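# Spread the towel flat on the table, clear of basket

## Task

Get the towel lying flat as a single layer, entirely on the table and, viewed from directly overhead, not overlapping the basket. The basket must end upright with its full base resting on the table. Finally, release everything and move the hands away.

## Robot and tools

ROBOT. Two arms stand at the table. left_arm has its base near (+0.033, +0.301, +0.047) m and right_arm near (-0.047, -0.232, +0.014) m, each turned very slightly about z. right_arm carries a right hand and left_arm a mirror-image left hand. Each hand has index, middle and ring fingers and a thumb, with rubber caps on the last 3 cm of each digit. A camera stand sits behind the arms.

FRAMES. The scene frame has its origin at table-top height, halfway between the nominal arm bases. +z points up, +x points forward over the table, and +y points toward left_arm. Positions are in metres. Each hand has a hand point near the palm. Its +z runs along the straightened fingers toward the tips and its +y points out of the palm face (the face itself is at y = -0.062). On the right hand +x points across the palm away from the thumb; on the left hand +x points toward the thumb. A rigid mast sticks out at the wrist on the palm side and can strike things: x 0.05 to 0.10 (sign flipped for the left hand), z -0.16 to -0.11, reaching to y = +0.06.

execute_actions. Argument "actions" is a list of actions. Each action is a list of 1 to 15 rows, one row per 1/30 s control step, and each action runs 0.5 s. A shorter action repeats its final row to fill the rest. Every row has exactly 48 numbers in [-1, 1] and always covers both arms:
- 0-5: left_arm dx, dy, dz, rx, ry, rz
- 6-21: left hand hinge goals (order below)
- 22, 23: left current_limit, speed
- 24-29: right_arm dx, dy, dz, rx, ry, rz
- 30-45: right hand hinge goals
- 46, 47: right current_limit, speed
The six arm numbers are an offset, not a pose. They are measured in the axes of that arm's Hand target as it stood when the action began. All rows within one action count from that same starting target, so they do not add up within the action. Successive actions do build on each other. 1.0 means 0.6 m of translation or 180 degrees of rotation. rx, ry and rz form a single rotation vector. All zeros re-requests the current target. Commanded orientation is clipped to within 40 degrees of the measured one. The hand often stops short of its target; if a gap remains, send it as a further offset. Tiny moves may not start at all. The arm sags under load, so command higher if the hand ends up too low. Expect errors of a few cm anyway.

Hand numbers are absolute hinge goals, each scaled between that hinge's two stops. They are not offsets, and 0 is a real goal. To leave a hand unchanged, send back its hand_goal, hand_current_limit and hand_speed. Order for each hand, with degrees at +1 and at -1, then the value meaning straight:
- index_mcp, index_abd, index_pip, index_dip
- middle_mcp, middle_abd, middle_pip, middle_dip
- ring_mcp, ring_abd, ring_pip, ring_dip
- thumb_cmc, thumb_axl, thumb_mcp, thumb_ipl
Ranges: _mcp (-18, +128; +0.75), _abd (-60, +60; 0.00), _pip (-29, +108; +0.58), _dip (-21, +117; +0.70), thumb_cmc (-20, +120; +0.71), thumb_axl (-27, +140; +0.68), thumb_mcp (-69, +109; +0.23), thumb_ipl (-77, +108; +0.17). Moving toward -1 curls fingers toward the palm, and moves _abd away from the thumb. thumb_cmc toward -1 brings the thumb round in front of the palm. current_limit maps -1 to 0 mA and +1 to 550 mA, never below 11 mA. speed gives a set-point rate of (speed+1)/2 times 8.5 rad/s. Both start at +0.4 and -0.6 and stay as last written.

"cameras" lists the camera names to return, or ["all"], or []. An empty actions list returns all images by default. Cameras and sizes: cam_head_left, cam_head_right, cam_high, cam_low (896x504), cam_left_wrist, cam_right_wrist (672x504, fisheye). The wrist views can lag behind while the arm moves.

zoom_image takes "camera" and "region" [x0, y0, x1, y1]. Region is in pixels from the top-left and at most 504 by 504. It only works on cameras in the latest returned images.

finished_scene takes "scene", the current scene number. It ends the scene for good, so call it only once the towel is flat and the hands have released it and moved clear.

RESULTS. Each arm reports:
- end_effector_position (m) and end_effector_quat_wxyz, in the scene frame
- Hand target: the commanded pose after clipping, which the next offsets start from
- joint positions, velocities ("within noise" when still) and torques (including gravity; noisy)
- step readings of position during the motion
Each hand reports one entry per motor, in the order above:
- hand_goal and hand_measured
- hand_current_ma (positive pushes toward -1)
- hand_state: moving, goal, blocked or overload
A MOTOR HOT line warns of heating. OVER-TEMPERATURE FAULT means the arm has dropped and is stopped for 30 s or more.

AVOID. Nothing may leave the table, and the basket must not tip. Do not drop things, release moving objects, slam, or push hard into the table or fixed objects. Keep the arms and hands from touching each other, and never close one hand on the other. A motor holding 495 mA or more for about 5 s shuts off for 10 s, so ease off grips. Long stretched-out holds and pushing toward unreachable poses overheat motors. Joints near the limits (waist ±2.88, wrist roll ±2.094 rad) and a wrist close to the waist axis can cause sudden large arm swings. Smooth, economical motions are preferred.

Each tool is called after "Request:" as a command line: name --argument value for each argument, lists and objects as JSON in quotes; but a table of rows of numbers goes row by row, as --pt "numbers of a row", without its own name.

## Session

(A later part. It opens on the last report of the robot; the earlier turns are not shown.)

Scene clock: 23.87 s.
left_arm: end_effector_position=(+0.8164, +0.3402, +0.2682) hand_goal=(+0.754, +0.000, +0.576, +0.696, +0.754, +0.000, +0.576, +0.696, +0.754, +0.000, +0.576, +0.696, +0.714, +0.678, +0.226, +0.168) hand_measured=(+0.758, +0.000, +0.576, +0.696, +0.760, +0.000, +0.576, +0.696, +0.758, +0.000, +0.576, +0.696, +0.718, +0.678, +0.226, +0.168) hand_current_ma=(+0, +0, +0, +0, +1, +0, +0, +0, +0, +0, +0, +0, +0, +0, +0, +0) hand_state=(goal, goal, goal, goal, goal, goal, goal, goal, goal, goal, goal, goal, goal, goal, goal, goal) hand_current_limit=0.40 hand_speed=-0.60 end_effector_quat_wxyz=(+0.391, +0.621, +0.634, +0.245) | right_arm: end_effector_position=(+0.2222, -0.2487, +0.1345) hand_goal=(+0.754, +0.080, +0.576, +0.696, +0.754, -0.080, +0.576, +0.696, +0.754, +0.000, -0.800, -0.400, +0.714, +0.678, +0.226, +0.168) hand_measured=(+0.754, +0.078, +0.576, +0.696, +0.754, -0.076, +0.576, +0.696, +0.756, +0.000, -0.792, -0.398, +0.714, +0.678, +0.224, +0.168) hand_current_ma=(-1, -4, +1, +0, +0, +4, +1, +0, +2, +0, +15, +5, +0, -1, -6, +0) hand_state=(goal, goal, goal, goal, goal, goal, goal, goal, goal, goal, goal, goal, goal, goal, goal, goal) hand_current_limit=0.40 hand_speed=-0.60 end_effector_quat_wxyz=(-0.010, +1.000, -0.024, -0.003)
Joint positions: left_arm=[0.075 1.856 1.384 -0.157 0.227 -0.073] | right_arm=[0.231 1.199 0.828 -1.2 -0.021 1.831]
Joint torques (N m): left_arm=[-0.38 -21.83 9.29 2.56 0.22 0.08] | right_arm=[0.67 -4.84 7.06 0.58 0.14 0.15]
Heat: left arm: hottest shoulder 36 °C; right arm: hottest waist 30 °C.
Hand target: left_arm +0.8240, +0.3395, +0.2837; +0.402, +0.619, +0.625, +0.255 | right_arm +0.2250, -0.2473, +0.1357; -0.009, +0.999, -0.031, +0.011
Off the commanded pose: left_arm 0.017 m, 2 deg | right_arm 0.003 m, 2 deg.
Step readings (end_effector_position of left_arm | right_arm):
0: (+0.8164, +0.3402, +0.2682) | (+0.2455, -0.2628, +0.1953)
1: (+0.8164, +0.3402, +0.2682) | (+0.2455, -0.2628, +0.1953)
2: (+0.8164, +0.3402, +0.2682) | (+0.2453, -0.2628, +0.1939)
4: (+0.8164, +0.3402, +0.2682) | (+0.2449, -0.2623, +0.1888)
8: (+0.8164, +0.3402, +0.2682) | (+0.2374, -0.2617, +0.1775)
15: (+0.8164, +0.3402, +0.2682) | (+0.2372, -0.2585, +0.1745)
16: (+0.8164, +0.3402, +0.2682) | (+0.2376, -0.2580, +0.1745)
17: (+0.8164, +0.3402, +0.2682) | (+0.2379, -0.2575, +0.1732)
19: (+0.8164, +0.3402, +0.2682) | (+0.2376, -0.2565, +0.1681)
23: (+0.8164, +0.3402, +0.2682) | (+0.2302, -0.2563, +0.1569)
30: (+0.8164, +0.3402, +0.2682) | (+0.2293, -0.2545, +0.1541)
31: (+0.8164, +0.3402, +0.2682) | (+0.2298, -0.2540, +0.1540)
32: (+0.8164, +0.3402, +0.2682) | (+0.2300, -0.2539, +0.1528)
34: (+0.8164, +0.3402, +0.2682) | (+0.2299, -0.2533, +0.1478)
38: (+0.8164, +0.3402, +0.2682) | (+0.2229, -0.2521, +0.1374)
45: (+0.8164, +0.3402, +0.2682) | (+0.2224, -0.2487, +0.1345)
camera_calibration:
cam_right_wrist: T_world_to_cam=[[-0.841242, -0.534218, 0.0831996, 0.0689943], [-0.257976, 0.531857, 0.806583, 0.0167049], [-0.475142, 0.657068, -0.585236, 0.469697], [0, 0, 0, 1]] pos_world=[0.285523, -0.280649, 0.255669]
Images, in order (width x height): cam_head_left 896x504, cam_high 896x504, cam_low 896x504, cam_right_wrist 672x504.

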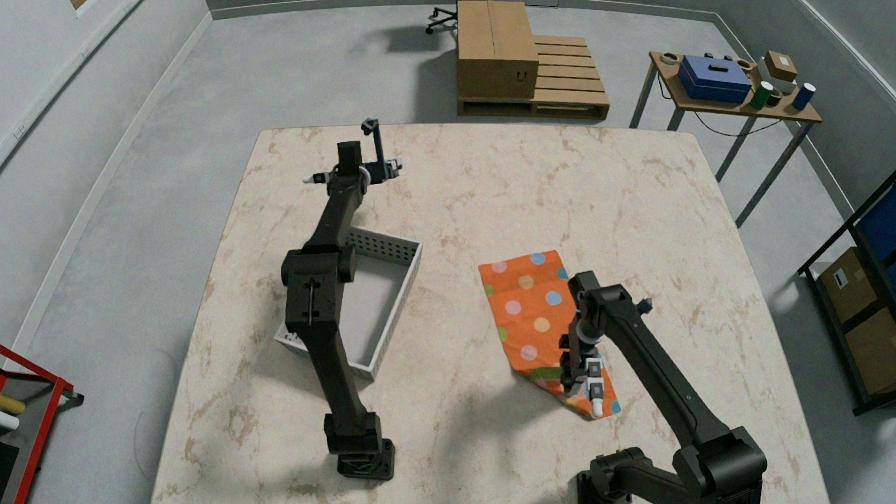

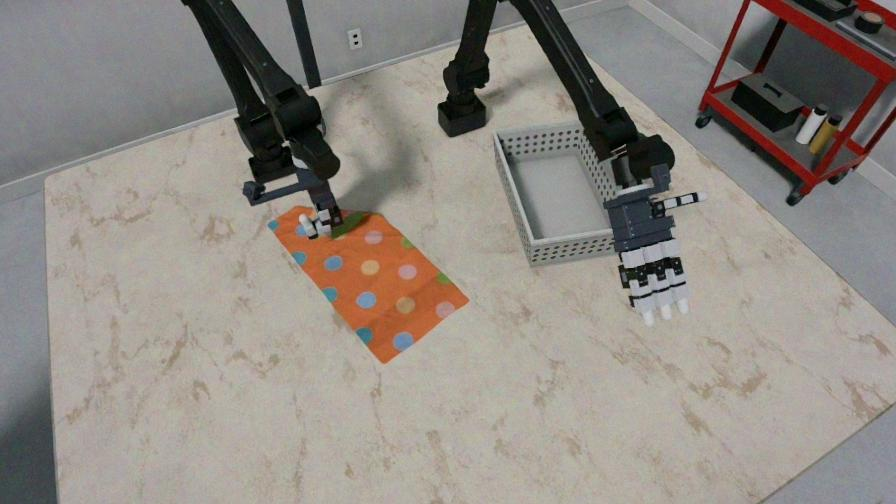

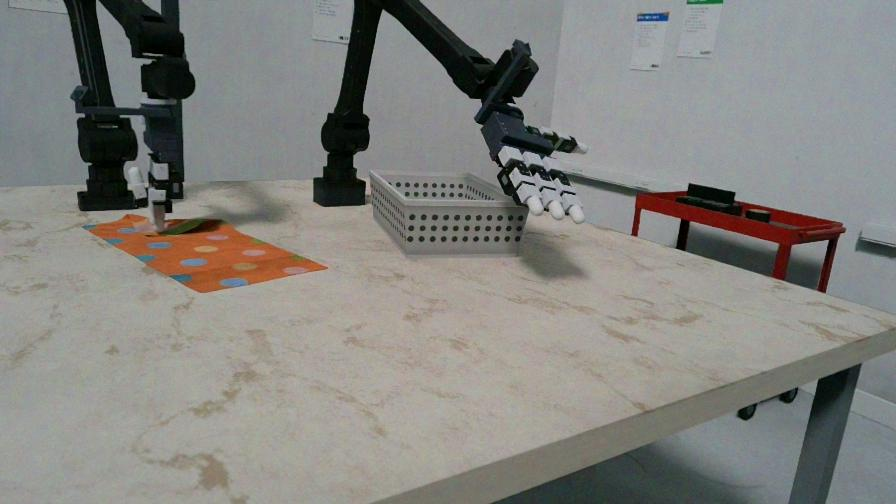

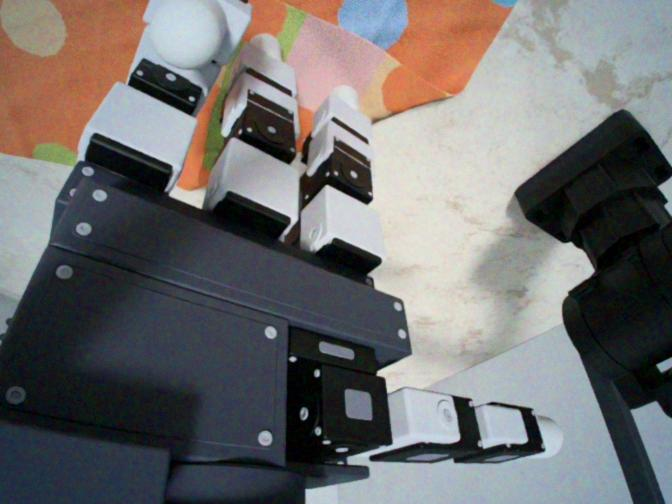

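Request:
execute_actions --actions '[[[0,0,0,0,0,0,0.754,0,0.576,0.696,0.754,0,0.576,0.696,0.754,0,0.576,0.696,0.714,0.678,0.226,0.168,0.4,-0.6,0,0,0.011,0,0,0,0.754,0.08,0.576,0.696,0.754,-0.02,0.576,0.696,0.754,0,-0.8,-0.4,0.714,0.678,0.226,0.168,0.4,-0.6]]]' --cameras '["cam_low","cam_right_wrist"]'

Request:
zoom_image --camera "cam_low" --region '[70, 150, 230, 260]'

Request:
zoom_image --camera "cam_right_wrist" --region '[150, 0, 530, 200]'

Scene clock: 25.77 s.
left_arm: end_effector_position=(+0.8164, +0.3402, +0.2682) hand_goal=(+0.754, +0.000, +0.576, +0.696, +0.754, +0.000, +0.576, +0.696, +0.754, +0.000, +0.576, +0.696, +0.714, +0.678, +0.226, +0.168) hand_measured=(+0.758, +0.000, +0.576, +0.696, +0.760, +0.000, +0.576, +0.696, +0.758, +0.000, +0.576, +0.696, +0.718, +0.678, +0.226, +0.168) hand_current_ma=(+0, +0, +0, +0, +1, +0, +0, +0, +0, +0, +0, +0, +0, +0, +0, +0) hand_state=(goal, goal, goal, goal, goal, goal, goal, goal, goal, goal, goal, goal, goal, goal, goal, goal) hand_current_limit=0.40 hand_speed=-0.60 end_effector_quat_wxyz=(+0.391, +0.621, +0.634, +0.245) | right_arm: end_effector_position=(+0.2240, -0.2483, +0.1319) hand_goal=(+0.754, +0.080, +0.576, +0.696, +0.754, -0.020, +0.576, +0.696, +0.754, +0.000, -0.800, -0.400, +0.714, +0.678, +0.226, +0.168) hand_measured=(+0.754, +0.078, +0.576, +0.696, +0.754, -0.020, +0.576, +0.696, +0.756, +0.000, -0.792, -0.398, +0.714, +0.678, +0.224, +0.168) hand_current_ma=(-1, -1, +1, +0, +0, +0, +1, +0, +2, +0, +15, +5, +0, -1, -6, +0) hand_state=(goal, goal, goal, goal, goal, goal, goal, goal, goal, goal, goal, goal, goal, goal, goal, goal) hand_current_limit=0.40 hand_speed=-0.60 end_effector_quat_wxyz=(-0.011, +1.000, -0.024, +0.003)
Joint positions: left_arm=[0.075 1.856 1.384 -0.157 0.227 -0.073] | right_arm=[0.231 1.199 0.822 -1.183 -0.021 1.831]
Joint torques (N m): left_arm=[-0.26 -21.89 9.36 2.54 0.21 0.06] | right_arm=[0.73 -4.48 6.68 0.7 0.15 0.16]
Heat: left arm: hottest shoulder 36 °C; right arm: hottest waist 30 °C.
Hand target: left_arm +0.8240, +0.3395, +0.2837; +0.402, +0.619, +0.625, +0.255 | right_arm +0.2251, -0.2472, +0.1291; -0.009, +0.999, -0.031, +0.011
Off the commanded pose: left_arm 0.017 m, 2 deg | right_arm 0.003 m, 1 deg.
Step readings (end_effector_position of left_arm | right_arm):
0: (+0.8164, +0.3402, +0.2682) | (+0.2222, -0.2487, +0.1345)
1: (+0.8164, +0.3402, +0.2682) | (+0.2226, -0.2486, +0.1345)
2: (+0.8164, +0.3402, +0.2682) | (+0.2230, -0.2485, +0.1344)
4: (+0.8164, +0.3402, +0.2682) | (+0.2233, -0.2485, +0.1332)
8: (+0.8164, +0.3402, +0.2682) | (+0.2240, -0.2483, +0.1319)
15: (+0.8164, +0.3402, +0.2682) | (+0.2240, -0.2483, +0.1319)
camera_calibration:
cam_right_wrist: T_world_to_cam=[[-0.842036, -0.534436, 0.0731695, 0.0723626], [-0.266461, 0.530039, 0.80502, 0.0207803], [-0.469015, 0.658359, -0.588718, 0.468142], [0, 0, 0, 1]] pos_world=[0.286035, -0.280547, 0.253581]
Images, in order (width x height): cam_low 896x504, cam_right_wrist 672x504.

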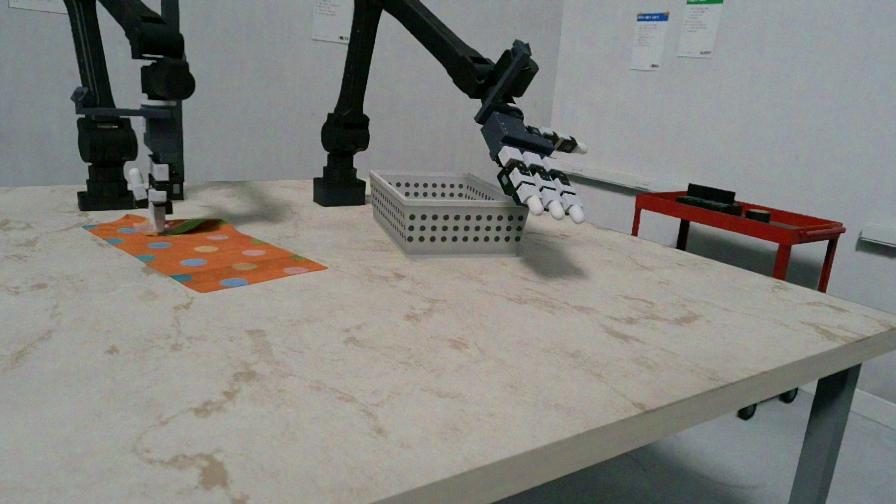

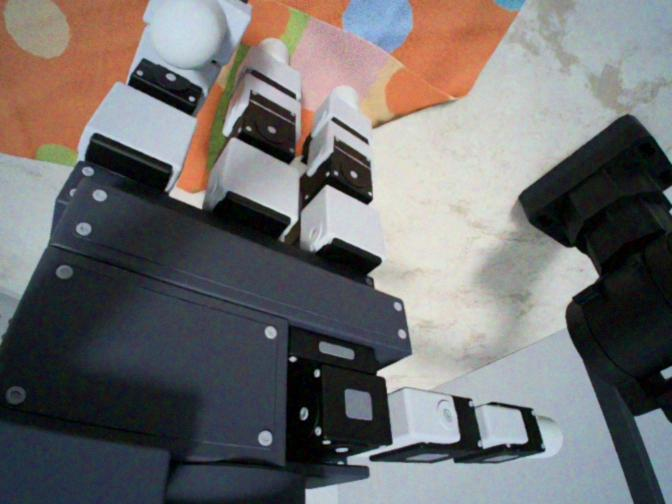

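Scaled by 3.150 from the camera's 896x504 image, which has a finer 1280x720 frame.

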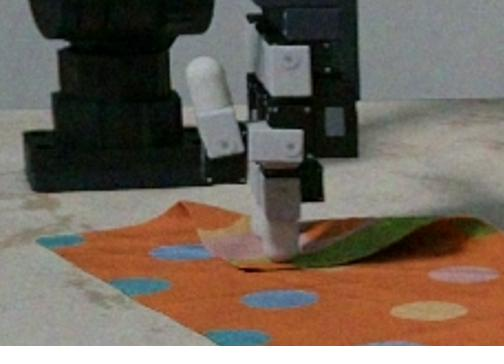

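Scaled by 1.326 from the camera's 672x504 image, which has a finer 960x720 frame.

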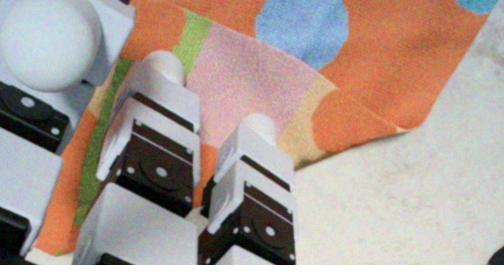

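Request:
execute_actions --actions '[[[0,0,0,0,0,0,0.754,0,0.576,0.696,0.754,0,0.576,0.696,0.754,0,0.576,0.696,0.714,0.678,0.226,0.168,0.4,-0.6,0,0,0.011,0,0,0,0.754,0.08,0.576,0.696,0.754,-0.02,0.576,0.696,0.754,0,-0.8,-0.4,0.714,0.678,0.226,0.168,0.4,-0.6]]]' --cameras '["cam_low","cam_right_wrist"]'

Request:
zoom_image --camera "cam_low" --region '[70, 150, 230, 260]'

Request:
zoom_image --camera "cam_right_wrist" --region '[150, 0, 530, 200]'

Scene clock: 27.13 s.
left_arm: end_effector_position=(+0.8164, +0.3402, +0.2682) hand_goal=(+0.754, +0.000, +0.576, +0.696, +0.754, +0.000, +0.576, +0.696, +0.754, +0.000, +0.576, +0.696, +0.714, +0.678, +0.226, +0.168) hand_measured=(+0.758, +0.000, +0.576, +0.696, +0.760, +0.000, +0.576, +0.696, +0.758, +0.000, +0.576, +0.696, +0.718, +0.678, +0.226, +0.168) hand_current_ma=(+0, +0, +0, +0, +1, +0, +0, +0, +0, +0, +0, +0, +0, +0, +0, +0) hand_state=(goal, goal, goal, goal, goal, goal, goal, goal, goal, goal, goal, goal, goal, goal, goal, goal) hand_current_limit=0.40 hand_speed=-0.60 end_effector_quat_wxyz=(+0.391, +0.621, +0.634, +0.245) | right_arm: end_effector_position=(+0.2246, -0.2481, +0.1306) hand_goal=(+0.754, +0.080, +0.576, +0.696, +0.754, -0.020, +0.576, +0.696, +0.754, +0.000, -0.800, -0.400, +0.714, +0.678, +0.226, +0.168) hand_measured=(+0.752, +0.088, +0.576, +0.696, +0.752, -0.010, +0.576, +0.696, +0.756, +0.000, -0.792, -0.398, +0.714, +0.678, +0.224, +0.168) hand_current_ma=(-3, +12, +0, +0, -4, +18, +0, +0, +2, +0, +15, +5, +0, -1, -6, +0) hand_state=(goal, goal, goal, goal, goal, goal, goal, goal, goal, goal, goal, goal, goal, goal, goal, goal) hand_current_limit=0.40 hand_speed=-0.60 end_effector_quat_wxyz=(-0.012, +1.000, -0.025, +0.005)
Joint positions: left_arm=[0.075 1.856 1.384 -0.157 0.227 -0.073] | right_arm=[0.231 1.199 0.819 -1.175 -0.021 1.833]
Joint torques (N m): left_arm=[-0.26 -22.07 9.31 2.45 0.22 0.06] | right_arm=[0.85 -4.07 6 1.31 0.16 0.15]
Heat: left arm: hottest shoulder 36 °C; right arm: hottest waist 30 °C.
Hand target: left_arm +0.8240, +0.3395, +0.2837; +0.402, +0.619, +0.625, +0.255 | right_arm +0.2253, -0.2471, +0.1225; -0.009, +0.999, -0.031, +0.011
Off the commanded pose: left_arm 0.017 m, 2 deg | right_arm 0.008 m, 1 deg.
Step readings (end_effector_position of left_arm | right_arm):
0: (+0.8164, +0.3402, +0.2682) | (+0.2240, -0.2483, +0.1319)
1: (+0.8164, +0.3402, +0.2682) | (+0.2240, -0.2483, +0.1319)
2: (+0.8164, +0.3402, +0.2682) | (+0.2238, -0.2484, +0.1313)
4: (+0.8164, +0.3402, +0.2682) | (+0.2238, -0.2483, +0.1307)
8: (+0.8164, +0.3402, +0.2682) | (+0.2242, -0.2482, +0.1307)
15: (+0.8164, +0.3402, +0.2682) | (+0.2246, -0.2481, +0.1306)
camera_calibration:
cam_right_wrist: T_world_to_cam=[[-0.843164, -0.533229, 0.0688557, 0.0741861], [-0.269263, 0.529636, 0.804353, 0.0224395], [-0.465372, 0.659661, -0.590149, 0.467243], [0, 0, 0, 1]] pos_world=[0.286035, -0.280548, 0.252585]
Images, in order (width x height): cam_low 896x504, cam_right_wrist 672x504.

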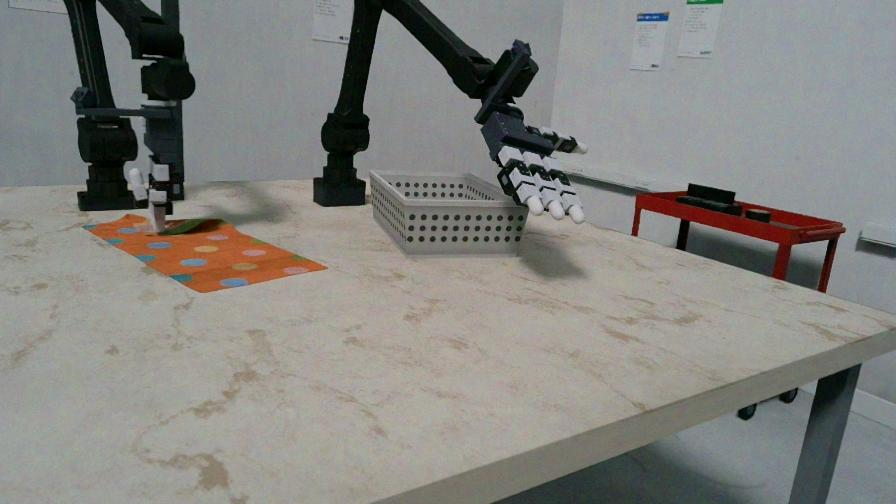

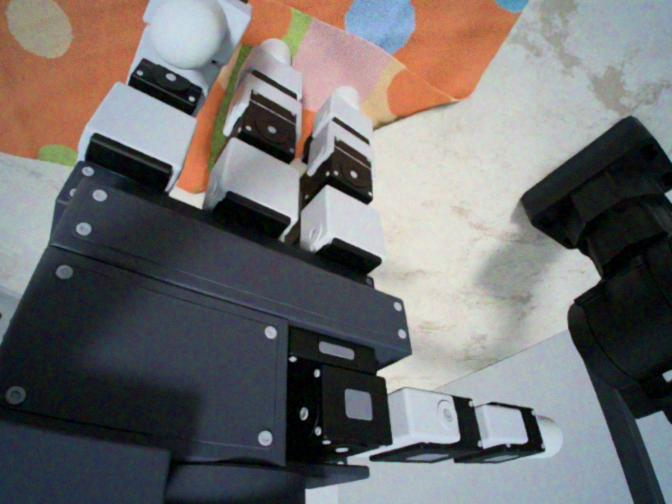

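Scaled by 3.150 from the camera's 896x504 image, which has a finer 1280x720 frame.

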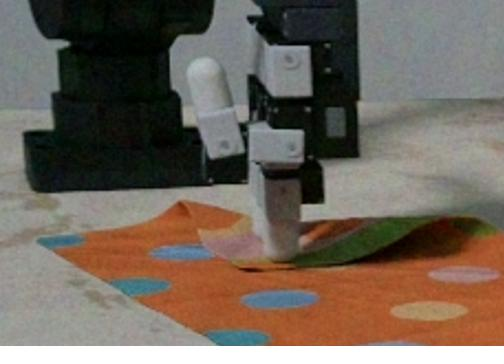

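Scaled by 1.326 from the camera's 672x504 image, which has a finer 960x720 frame.

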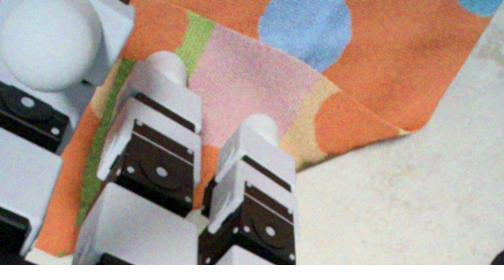

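Request:
execute_actions --actions '[[[0,0,0,0,0,0,0.754,0,0.576,0.696,0.754,0,0.576,0.696,0.754,0,0.576,0.696,0.714,0.678,0.226,0.168,0.4,-0.6,0,0,-0.003,0,0,0,0.754,-0.3,0.576,0.696,0.754,0.3,0.576,0.696,0.754,0,-0.8,-0.4,0.714,0.678,0.226,0.168,0.4,-0.85]],[[0,0,0,0,0,0,0.754,0,0.576,0.696,0.754,0,0.576,0.696,0.754,0,0.576,0.696,0.714,0.678,0.226,0.168,0.4,-0.6,0,0,0,0,0,0,0.754,-0.4,0.576,0.696,0.754,0.4,0.576,0.696,0.754,0,-0.8,-0.4,0.714,0.678,0.226,0.168,0.4,-0.85]]]' --cameras '["cam_head_left","cam_high","cam_low","cam_right_wrist"]'

Request:
zoom_image --camera "cam_low" --region '[70, 150, 230, 260]'

Request:
zoom_image --camera "cam_right_wrist" --region '[150, 0, 530, 200]'

Request:
zoom_image --camera "cam_high" --region '[230, 170, 400, 280]'

Scene clock: 28.97 s.
left_arm: end_effector_position=(+0.8164, +0.3402, +0.2682) hand_goal=(+0.754, +0.000, +0.576, +0.696, +0.754, +0.000, +0.576, +0.696, +0.754, +0.000, +0.576, +0.696, +0.714, +0.678, +0.226, +0.168) hand_measured=(+0.758, +0.000, +0.576, +0.696, +0.760, +0.000, +0.576, +0.696, +0.758, +0.000, +0.576, +0.696, +0.718, +0.678, +0.226, +0.168) hand_current_ma=(+0, +0, +0, +0, +1, +0, +0, +0, +0, +0, +0, +0, +0, +0, +0, +0) hand_state=(goal, goal, goal, goal, goal, goal, goal, goal, goal, goal, goal, goal, goal, goal, goal, goal) hand_current_limit=0.40 hand_speed=-0.60 end_effector_quat_wxyz=(+0.391, +0.621, +0.634, +0.245) | right_arm: end_effector_position=(+0.2242, -0.2474, +0.1305) hand_goal=(+0.754, -0.400, +0.576, +0.696, +0.754, +0.400, +0.576, +0.696, +0.754, +0.000, -0.800, -0.400, +0.714, +0.678, +0.226, +0.168) hand_measured=(+0.752, -0.036, +0.576, +0.696, +0.752, +0.166, +0.576, +0.696, +0.756, +0.000, -0.792, -0.398, +0.714, +0.678, +0.224, +0.168) hand_current_ma=(-5, +385, +0, +0, -4, -385, +0, +0, +2, +0, +15, +5, +0, -1, -6, +0) hand_state=(goal, blocked, goal, goal, goal, blocked, goal, goal, goal, goal, goal, goal, goal, goal, goal, goal) hand_current_limit=0.40 hand_speed=-0.85 end_effector_quat_wxyz=(-0.012, +1.000, -0.029, +0.006)
Joint positions: left_arm=[0.075 1.856 1.384 -0.157 0.227 -0.073] | right_arm=[0.233 1.199 0.819 -1.174 -0.021 1.842]
Joint torques (N m): left_arm=[-0.15 -22.18 9.33 2.54 0.24 0.08] | right_arm=[0.62 -4.07 6.19 0.95 0.14 0.14]
Heat: left arm: hottest shoulder 37 °C; right arm: hottest waist 30 °C.
Hand target: left_arm +0.8240, +0.3395, +0.2837; +0.402, +0.619, +0.625, +0.255 | right_arm +0.2252, -0.2471, +0.1243; -0.009, +0.999, -0.031, +0.011
Off the commanded pose: left_arm 0.017 m, 2 deg | right_arm 0.006 m, 1 deg.
Step readings (end_effector_position of left_arm | right_arm):
0: (+0.8164, +0.3402, +0.2682) | (+0.2246, -0.2481, +0.1306)
1: (+0.8164, +0.3402, +0.2682) | (+0.2246, -0.2481, +0.1306)
2: (+0.8164, +0.3402, +0.2682) | (+0.2246, -0.2481, +0.1306)
4: (+0.8164, +0.3402, +0.2682) | (+0.2250, -0.2480, +0.1305)
8: (+0.8164, +0.3402, +0.2682) | (+0.2253, -0.2480, +0.1305)
15: (+0.8164, +0.3402, +0.2682) | (+0.2242, -0.2474, +0.1305)
16: (+0.8164, +0.3402, +0.2682) | (+0.2242, -0.2474, +0.1305)
17: (+0.8164, +0.3402, +0.2682) | (+0.2242, -0.2474, +0.1305)
19: (+0.8164, +0.3402, +0.2682) | (+0.2242, -0.2474, +0.1305)
23: (+0.8164, +0.3402, +0.2682) | (+0.2242, -0.2474, +0.1305)
30: (+0.8164, +0.3402, +0.2682) | (+0.2242, -0.2474, +0.1305)
camera_calibration:
cam_right_wrist: T_world_to_cam=[[-0.84735, -0.526719, 0.0675673, 0.0769962], [-0.266165, 0.531357, 0.804249, 0.0217706], [-0.459516, 0.663496, -0.590439, 0.46609], [0, 0, 0, 1]] pos_world=[0.285213, -0.280261, 0.252486]
Images, in order (width x height): cam_head_left 896x504, cam_high 896x504, cam_low 896x504, cam_right_wrist 672x504.

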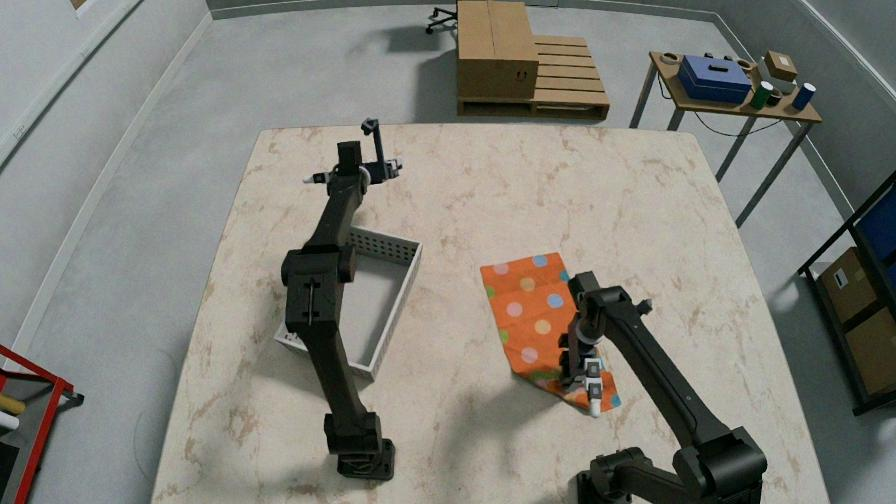

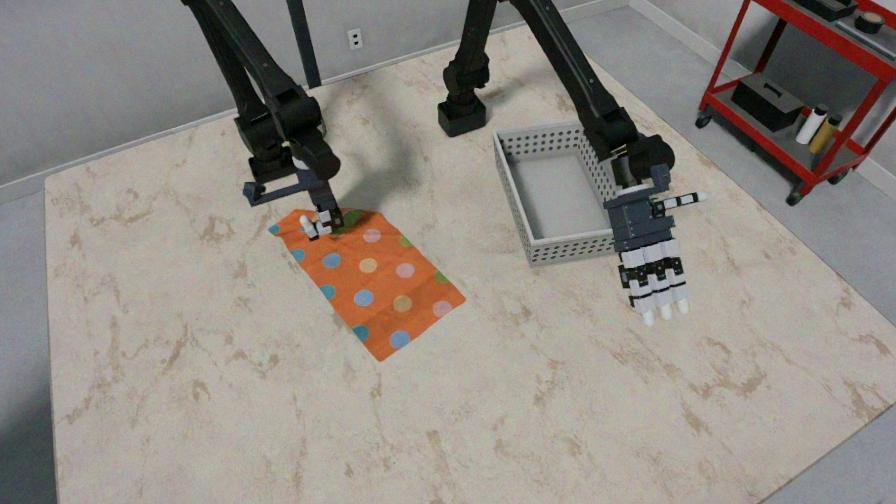

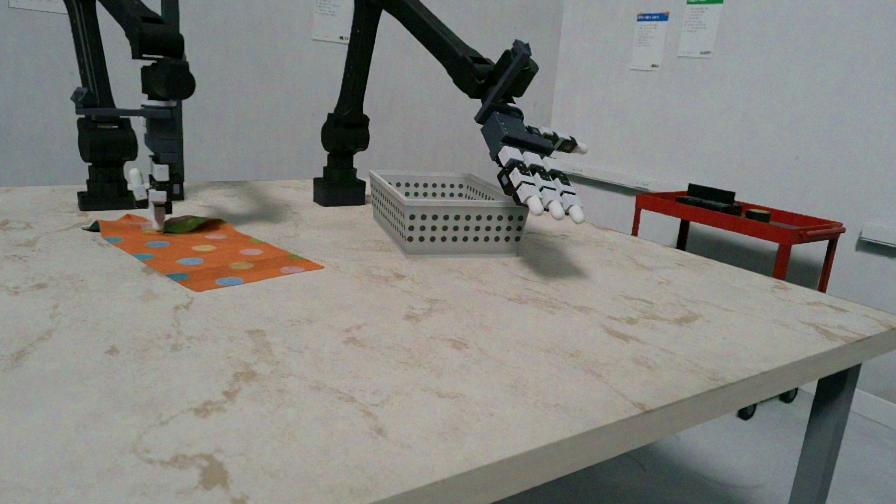

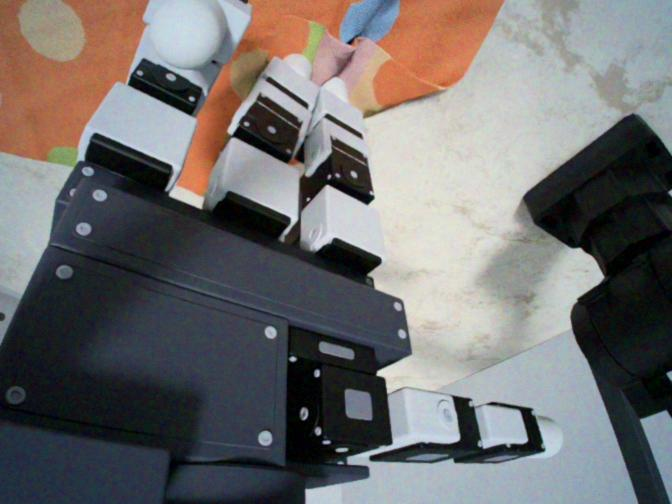

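Scaled by 3.150 from the camera's 896x504 image, which has a finer 1280x720 frame.

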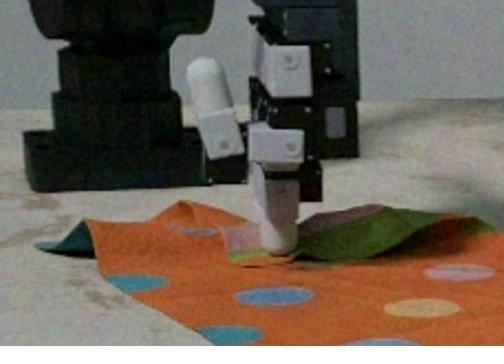

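Scaled by 1.326 from the camera's 672x504 image, which has a finer 960x720 frame.

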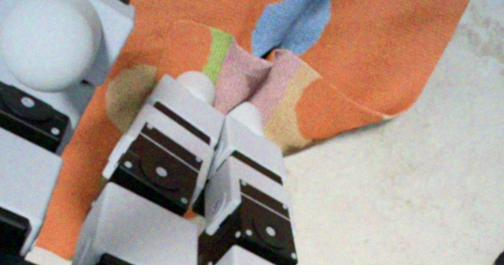

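Scaled by 2.965 from the camera's 896x504 image, which has a finer 1280x720 frame.

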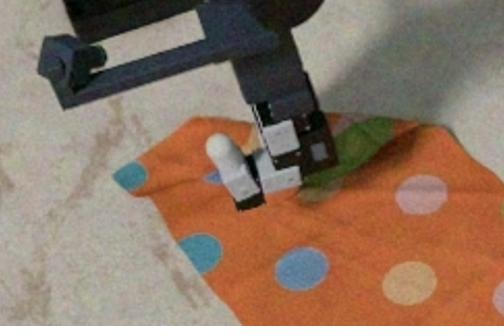

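Request:
execute_actions --actions '[[[0,0,0,0,0,0,0.754,0,0.576,0.696,0.754,0,0.576,0.696,0.754,0,0.576,0.696,0.714,0.678,0.226,0.168,0.4,-0.6,0,0,-0.04,0,0,0,0.754,-0.4,0.576,0.696,0.754,0.4,0.576,0.696,0.754,0,-0.8,-0.4,0.714,0.678,0.226,0.168,0.4,-0.85]],[[0,0,0,0,0,0,0.754,0,0.576,0.696,0.754,0,0.576,0.696,0.754,0,0.576,0.696,0.714,0.678,0.226,0.168,0.4,-0.6,0,0,-0.04,0,0,0,0.754,-0.4,0.576,0.696,0.754,0.4,0.576,0.696,0.754,0,-0.8,-0.4,0.714,0.678,0.226,0.168,0.4,-0.85]]]' --cameras '["cam_head_left","cam_high","cam_low","cam_right_wrist"]'

Request:
zoom_image --camera "cam_low" --region '[70, 150, 230, 260]'

Request:
zoom_image --camera "cam_high" --region '[230, 170, 400, 280]'

Request:
zoom_image --camera "cam_head_left" --region '[500, 310, 640, 430]'

Scene clock: 30.83 s.
left_arm: end_effector_position=(+0.8164, +0.3402, +0.2682) hand_goal=(+0.754, +0.000, +0.576, +0.696, +0.754, +0.000, +0.576, +0.696, +0.754, +0.000, +0.576, +0.696, +0.714, +0.678, +0.226, +0.168) hand_measured=(+0.758, +0.000, +0.576, +0.696, +0.760, +0.000, +0.576, +0.696, +0.758, +0.000, +0.576, +0.696, +0.718, +0.678, +0.226, +0.168) hand_current_ma=(+0, +0, +0, +0, +1, +0, +0, +0, +0, +0, +0, +0, +0, +0, +0, +0) hand_state=(goal, goal, goal, goal, goal, goal, goal, goal, goal, goal, goal, goal, goal, goal, goal, goal) hand_current_limit=0.40 hand_speed=-0.60 end_effector_quat_wxyz=(+0.391, +0.621, +0.634, +0.245) | right_arm: end_effector_position=(+0.2026, -0.2525, +0.1463) hand_goal=(+0.754, -0.400, +0.576, +0.696, +0.754, +0.400, +0.576, +0.696, +0.754, +0.000, -0.800, -0.400, +0.714, +0.678, +0.226, +0.168) hand_measured=(+0.752, -0.038, +0.576, +0.696, +0.752, +0.166, +0.576, +0.696, +0.756, +0.000, -0.792, -0.398, +0.714, +0.678, +0.224, +0.168) hand_current_ma=(-3, +385, +0, +0, -2, -385, +0, +0, +2, +0, +15, +5, +0, -1, -6, +0) hand_state=(goal, blocked, goal, goal, goal, blocked, goal, goal, goal, goal, goal, goal, goal, goal, goal, goal) hand_current_limit=0.40 hand_speed=-0.85 end_effector_quat_wxyz=(-0.004, +0.999, -0.024, -0.026)
Joint positions: left_arm=[0.075 1.856 1.384 -0.157 0.227 -0.073] | right_arm=[0.233 1.165 0.828 -1.281 -0.021 1.833]
Joint torques (N m): left_arm=[-0.26 -21.83 9.31 2.54 0.22 0.07] | right_arm=[0.5 -4.89 12.14 -0.69 0.13 0.13]
Heat: left arm: hottest shoulder 37 °C; right arm: hottest waist 30 °C.
Hand target: left_arm +0.8240, +0.3395, +0.2837; +0.402, +0.619, +0.625, +0.255 | right_arm +0.2241, -0.2479, +0.1722; -0.009, +0.999, -0.031, +0.011
Off the commanded pose: left_arm 0.017 m, 2 deg | right_arm 0.034 m, 4 deg.
Step readings (end_effector_position of left_arm | right_arm):
0: (+0.8164, +0.3402, +0.2682) | (+0.2242, -0.2474, +0.1305)
1: (+0.8164, +0.3402, +0.2682) | (+0.2242, -0.2474, +0.1305)
2: (+0.8164, +0.3402, +0.2682) | (+0.2238, -0.2474, +0.1306)
4: (+0.8164, +0.3402, +0.2682) | (+0.2227, -0.2477, +0.1312)
8: (+0.8164, +0.3402, +0.2682) | (+0.2213, -0.2480, +0.1321)
15: (+0.8164, +0.3402, +0.2682) | (+0.2154, -0.2493, +0.1336)
16: (+0.8164, +0.3402, +0.2682) | (+0.2154, -0.2493, +0.1336)
17: (+0.8164, +0.3402, +0.2682) | (+0.2156, -0.2494, +0.1340)
19: (+0.8164, +0.3402, +0.2682) | (+0.2130, -0.2501, +0.1356)
23: (+0.8164, +0.3402, +0.2682) | (+0.2031, -0.2524, +0.1418)
30: (+0.8164, +0.3402, +0.2682) | (+0.2029, -0.2524, +0.1462)
camera_calibration:
cam_right_wrist: T_world_to_cam=[[-0.836313, -0.533185, 0.127651, 0.0422767], [-0.220304, 0.540026, 0.812304, -0.00223306], [-0.502043, 0.651218, -0.569093, 0.471283], [0, 0, 0, 1]] pos_world=[0.271469, -0.283161, 0.264621]
Images, in order (width x height): cam_head_left 896x504, cam_high 896x504, cam_low 896x504, cam_right_wrist 672x504.

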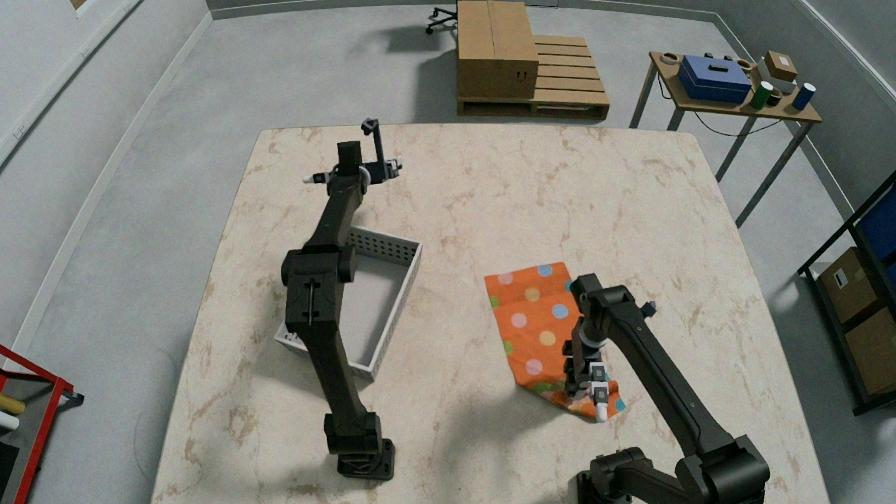

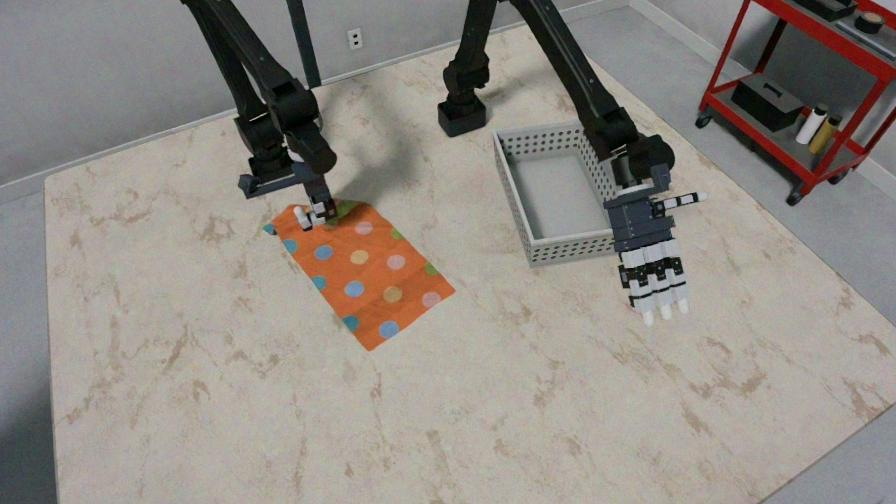

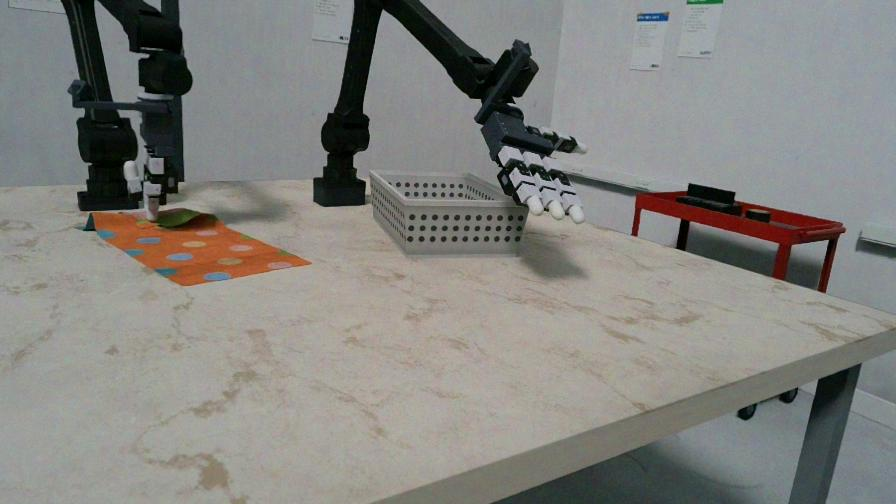

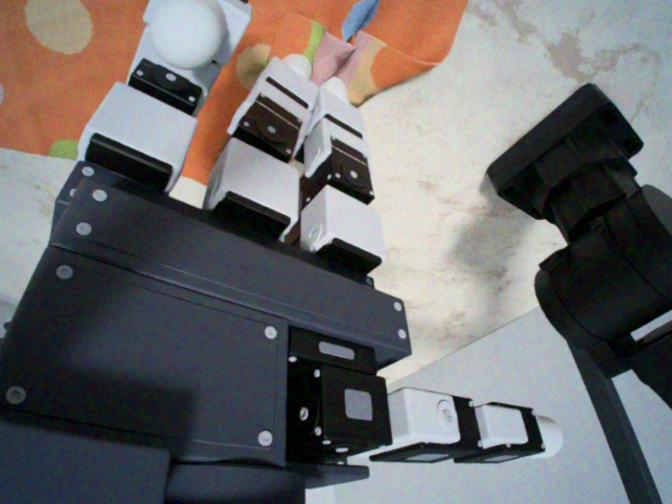

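Scaled by 3.150 from the camera's 896x504 image, which has a finer 1280x720 frame.

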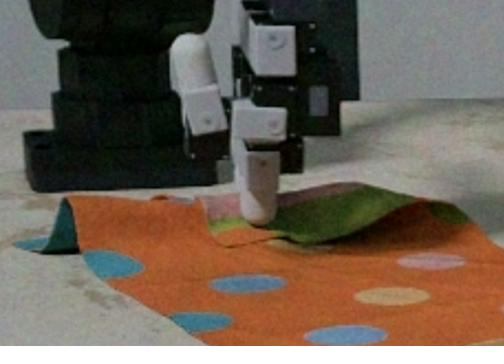

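Scaled by 2.965 from the camera's 896x504 image, which has a finer 1280x720 frame.

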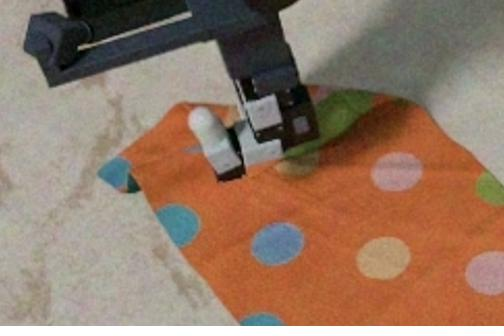

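Scaled by 3.600 from the camera's 896x504 image, which has a finer 1280x720 frame.

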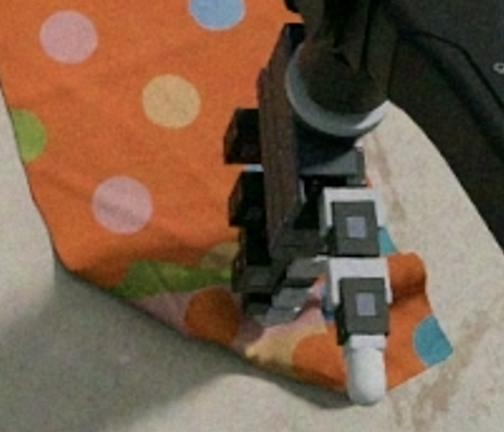

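Request:
execute_actions --actions '[[[0,0,0,0,0,0,0.754,0,0.576,0.696,0.754,0,0.576,0.696,0.754,0,0.576,0.696,0.714,0.678,0.226,0.168,0.4,-0.6,0.03,0,0.035,0,0,0,0.754,-0.4,0.576,0.696,0.754,0.4,0.576,0.696,0.754,0,-0.8,-0.4,0.714,0.678,0.226,0.168,0.4,-0.85]],[[0,0,0,0,0,0,0.754,0,0.576,0.696,0.754,0,0.576,0.696,0.754,0,0.576,0.696,0.714,0.678,0.226,0.168,0.4,-0.6,0.01,0,0.01,0,0,0,0.754,0.08,0.576,0.696,0.754,-0.05,0.576,0.696,0.754,0,-0.8,-0.4,0.714,0.678,0.226,0.168,0.4,-0.85]],[[0,0,0,0,0,0,0.754,0,0.576,0.696,0.754,0,0.576,0.696,0.754,0,0.576,0.696,0.714,0.678,0.226,0.168,0.4,-0.6,0,0,-0.01,0,0,0,0.754,0.08,0.576,0.696,0.754,-0.05,0.576,0.696,0.754,0,-0.8,-0.4,0.714,0.678,0.226,0.168,0.4,-0.6]]]' --cameras '["cam_head_left","cam_high","cam_low","cam_right_wrist"]'

Request:
zoom_image --camera "cam_low" --region '[70, 150, 230, 260]'

Request:
zoom_image --camera "cam_high" --region '[230, 170, 400, 280]'

Request:
zoom_image --camera "cam_right_wrist" --region '[150, 0, 530, 200]'

Scene clock: 35.87 s.
left_arm: end_effector_position=(+0.8164, +0.3402, +0.2682) hand_goal=(+0.754, +0.000, +0.576, +0.696, +0.754, +0.000, +0.576, +0.696, +0.754, +0.000, +0.576, +0.696, +0.714, +0.678, +0.226, +0.168) hand_measured=(+0.758, +0.000, +0.576, +0.696, +0.760, +0.000, +0.576, +0.696, +0.758, +0.000, +0.576, +0.696, +0.718, +0.678, +0.226, +0.168) hand_current_ma=(+0, +0, +0, +0, +1, +0, +0, +0, +0, +0, +0, +0, +0, +0, +0, +0) hand_state=(goal, goal, goal, goal, goal, goal, goal, goal, goal, goal, goal, goal, goal, goal, goal, goal) hand_current_limit=0.40 hand_speed=-0.60 end_effector_quat_wxyz=(+0.391, +0.621, +0.634, +0.245) | right_arm: end_effector_position=(+0.2207, -0.2485, +0.1338) hand_goal=(+0.754, +0.080, +0.576, +0.696, +0.754, -0.050, +0.576, +0.696, +0.754, +0.000, -0.800, -0.400, +0.714, +0.678, +0.226, +0.168) hand_measured=(+0.752, +0.078, +0.576, +0.696, +0.752, -0.010, +0.576, +0.696, +0.756, +0.000, -0.792, -0.398, +0.714, +0.678, +0.224, +0.168) hand_current_ma=(-5, -4, +0, +0, -3, +100, +0, +0, +2, +0, +15, +5, +0, -1, -6, +0) hand_state=(goal, goal, goal, goal, goal, blocked, goal, goal, goal, goal, goal, goal, goal, goal, goal, goal) hand_current_limit=0.40 hand_speed=-0.60 end_effector_quat_wxyz=(-0.005, +0.999, -0.030, -0.023)
Joint positions: left_arm=[0.075 1.856 1.384 -0.157 0.227 -0.073] | right_arm=[0.231 1.23 0.845 -1.227 -0.021 1.842]
Joint torques (N m): left_arm=[-0.26 -22.07 9.32 2.61 0.2 0.05] | right_arm=[-0.91 -4.19 11.67 0.05 0.15 -0.07]
Heat: left arm: hottest shoulder 37 °C; right arm: hottest waist 30 °C.
Hand target: left_arm +0.8240, +0.3395, +0.2837; +0.402, +0.619, +0.625, +0.255 | right_arm +0.2485, -0.2491, +0.1518; -0.009, +0.999, -0.031, +0.011
Off the commanded pose: left_arm 0.017 m, 2 deg | right_arm 0.033 m, 4 deg.
Step readings (end_effector_position of left_arm | right_arm):
0: (+0.8164, +0.3402, +0.2682) | (+0.2026, -0.2525, +0.1463)
1: (+0.8164, +0.3402, +0.2682) | (+0.2026, -0.2525, +0.1463)
2: (+0.8164, +0.3402, +0.2682) | (+0.2026, -0.2525, +0.1459)
4: (+0.8164, +0.3402, +0.2682) | (+0.2044, -0.2521, +0.1445)
8: (+0.8164, +0.3402, +0.2682) | (+0.2098, -0.2509, +0.1364)
15: (+0.8164, +0.3402, +0.2682) | (+0.2114, -0.2506, +0.1338)
16: (+0.8164, +0.3402, +0.2682) | (+0.2114, -0.2506, +0.1338)
17: (+0.8164, +0.3402, +0.2682) | (+0.2127, -0.2503, +0.1341)
19: (+0.8164, +0.3402, +0.2682) | (+0.2142, -0.2500, +0.1330)
23: (+0.8164, +0.3402, +0.2682) | (+0.2186, -0.2490, +0.1318)
30: (+0.8164, +0.3402, +0.2682) | (+0.2190, -0.2492, +0.1319)
31: (+0.8164, +0.3402, +0.2682) | (+0.2189, -0.2492, +0.1319)
32: (+0.8164, +0.3402, +0.2682) | (+0.2186, -0.2491, +0.1320)
34: (+0.8164, +0.3402, +0.2682) | (+0.2184, -0.2490, +0.1320)
38: (+0.8164, +0.3402, +0.2682) | (+0.2201, -0.2487, +0.1333)
45: (+0.8164, +0.3402, +0.2682) | (+0.2207, -0.2485, +0.1338)
camera_calibration:
cam_right_wrist: T_world_to_cam=[[-0.842719, -0.524289, 0.122254, 0.0654466], [-0.21933, 0.541748, 0.811421, 0.0101106], [-0.49165, 0.656986, -0.571533, 0.470198], [0, 0, 0, 1]] pos_world=[0.288543, -0.280078, 0.252529]
Images, in order (width x height): cam_head_left 896x504, cam_high 896x504, cam_low 896x504, cam_right_wrist 672x504.

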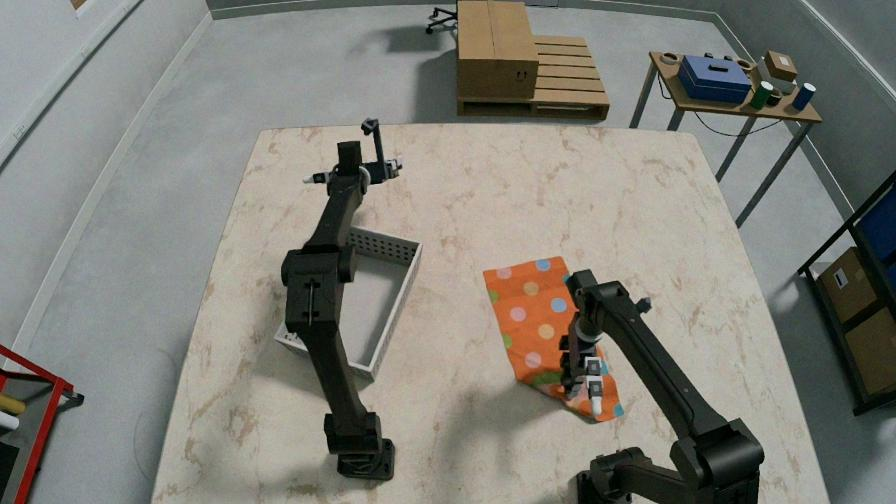

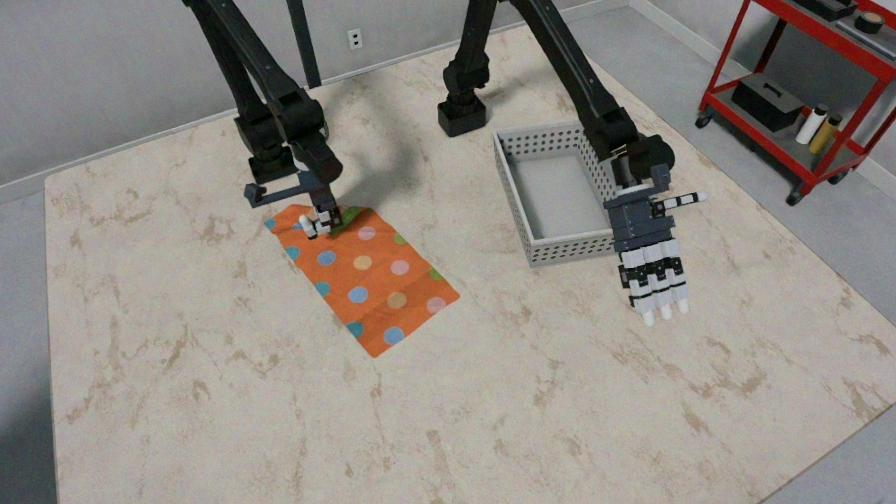

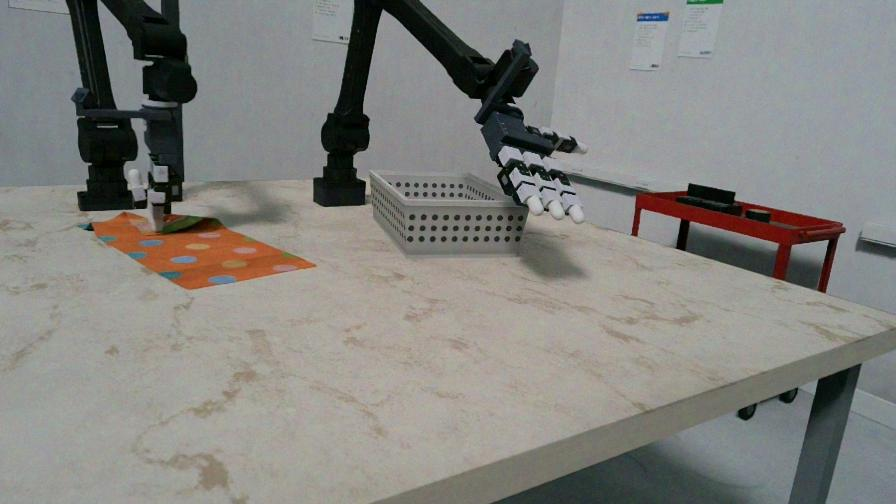

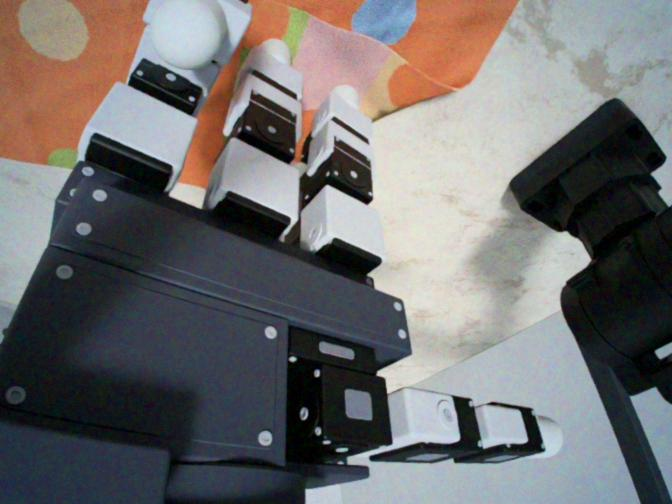

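Scaled by 3.150 from the camera's 896x504 image, which has a finer 1280x720 frame.

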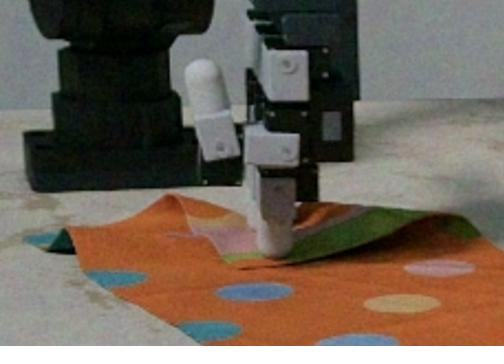

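Scaled by 2.965 from the camera's 896x504 image, which has a finer 1280x720 frame.

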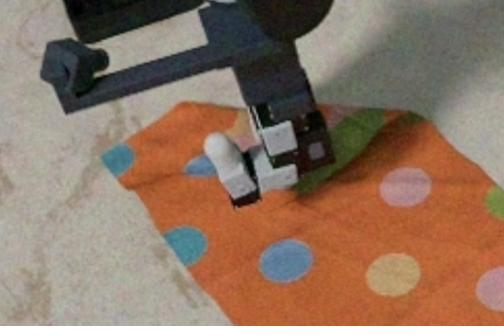

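Scaled by 1.326 from the camera's 672x504 image, which has a finer 960x720 frame.

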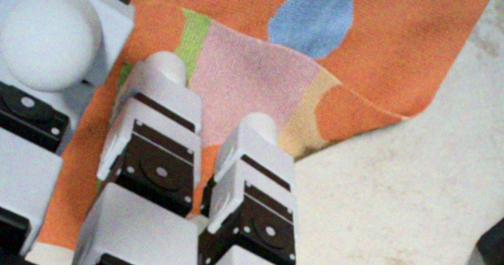

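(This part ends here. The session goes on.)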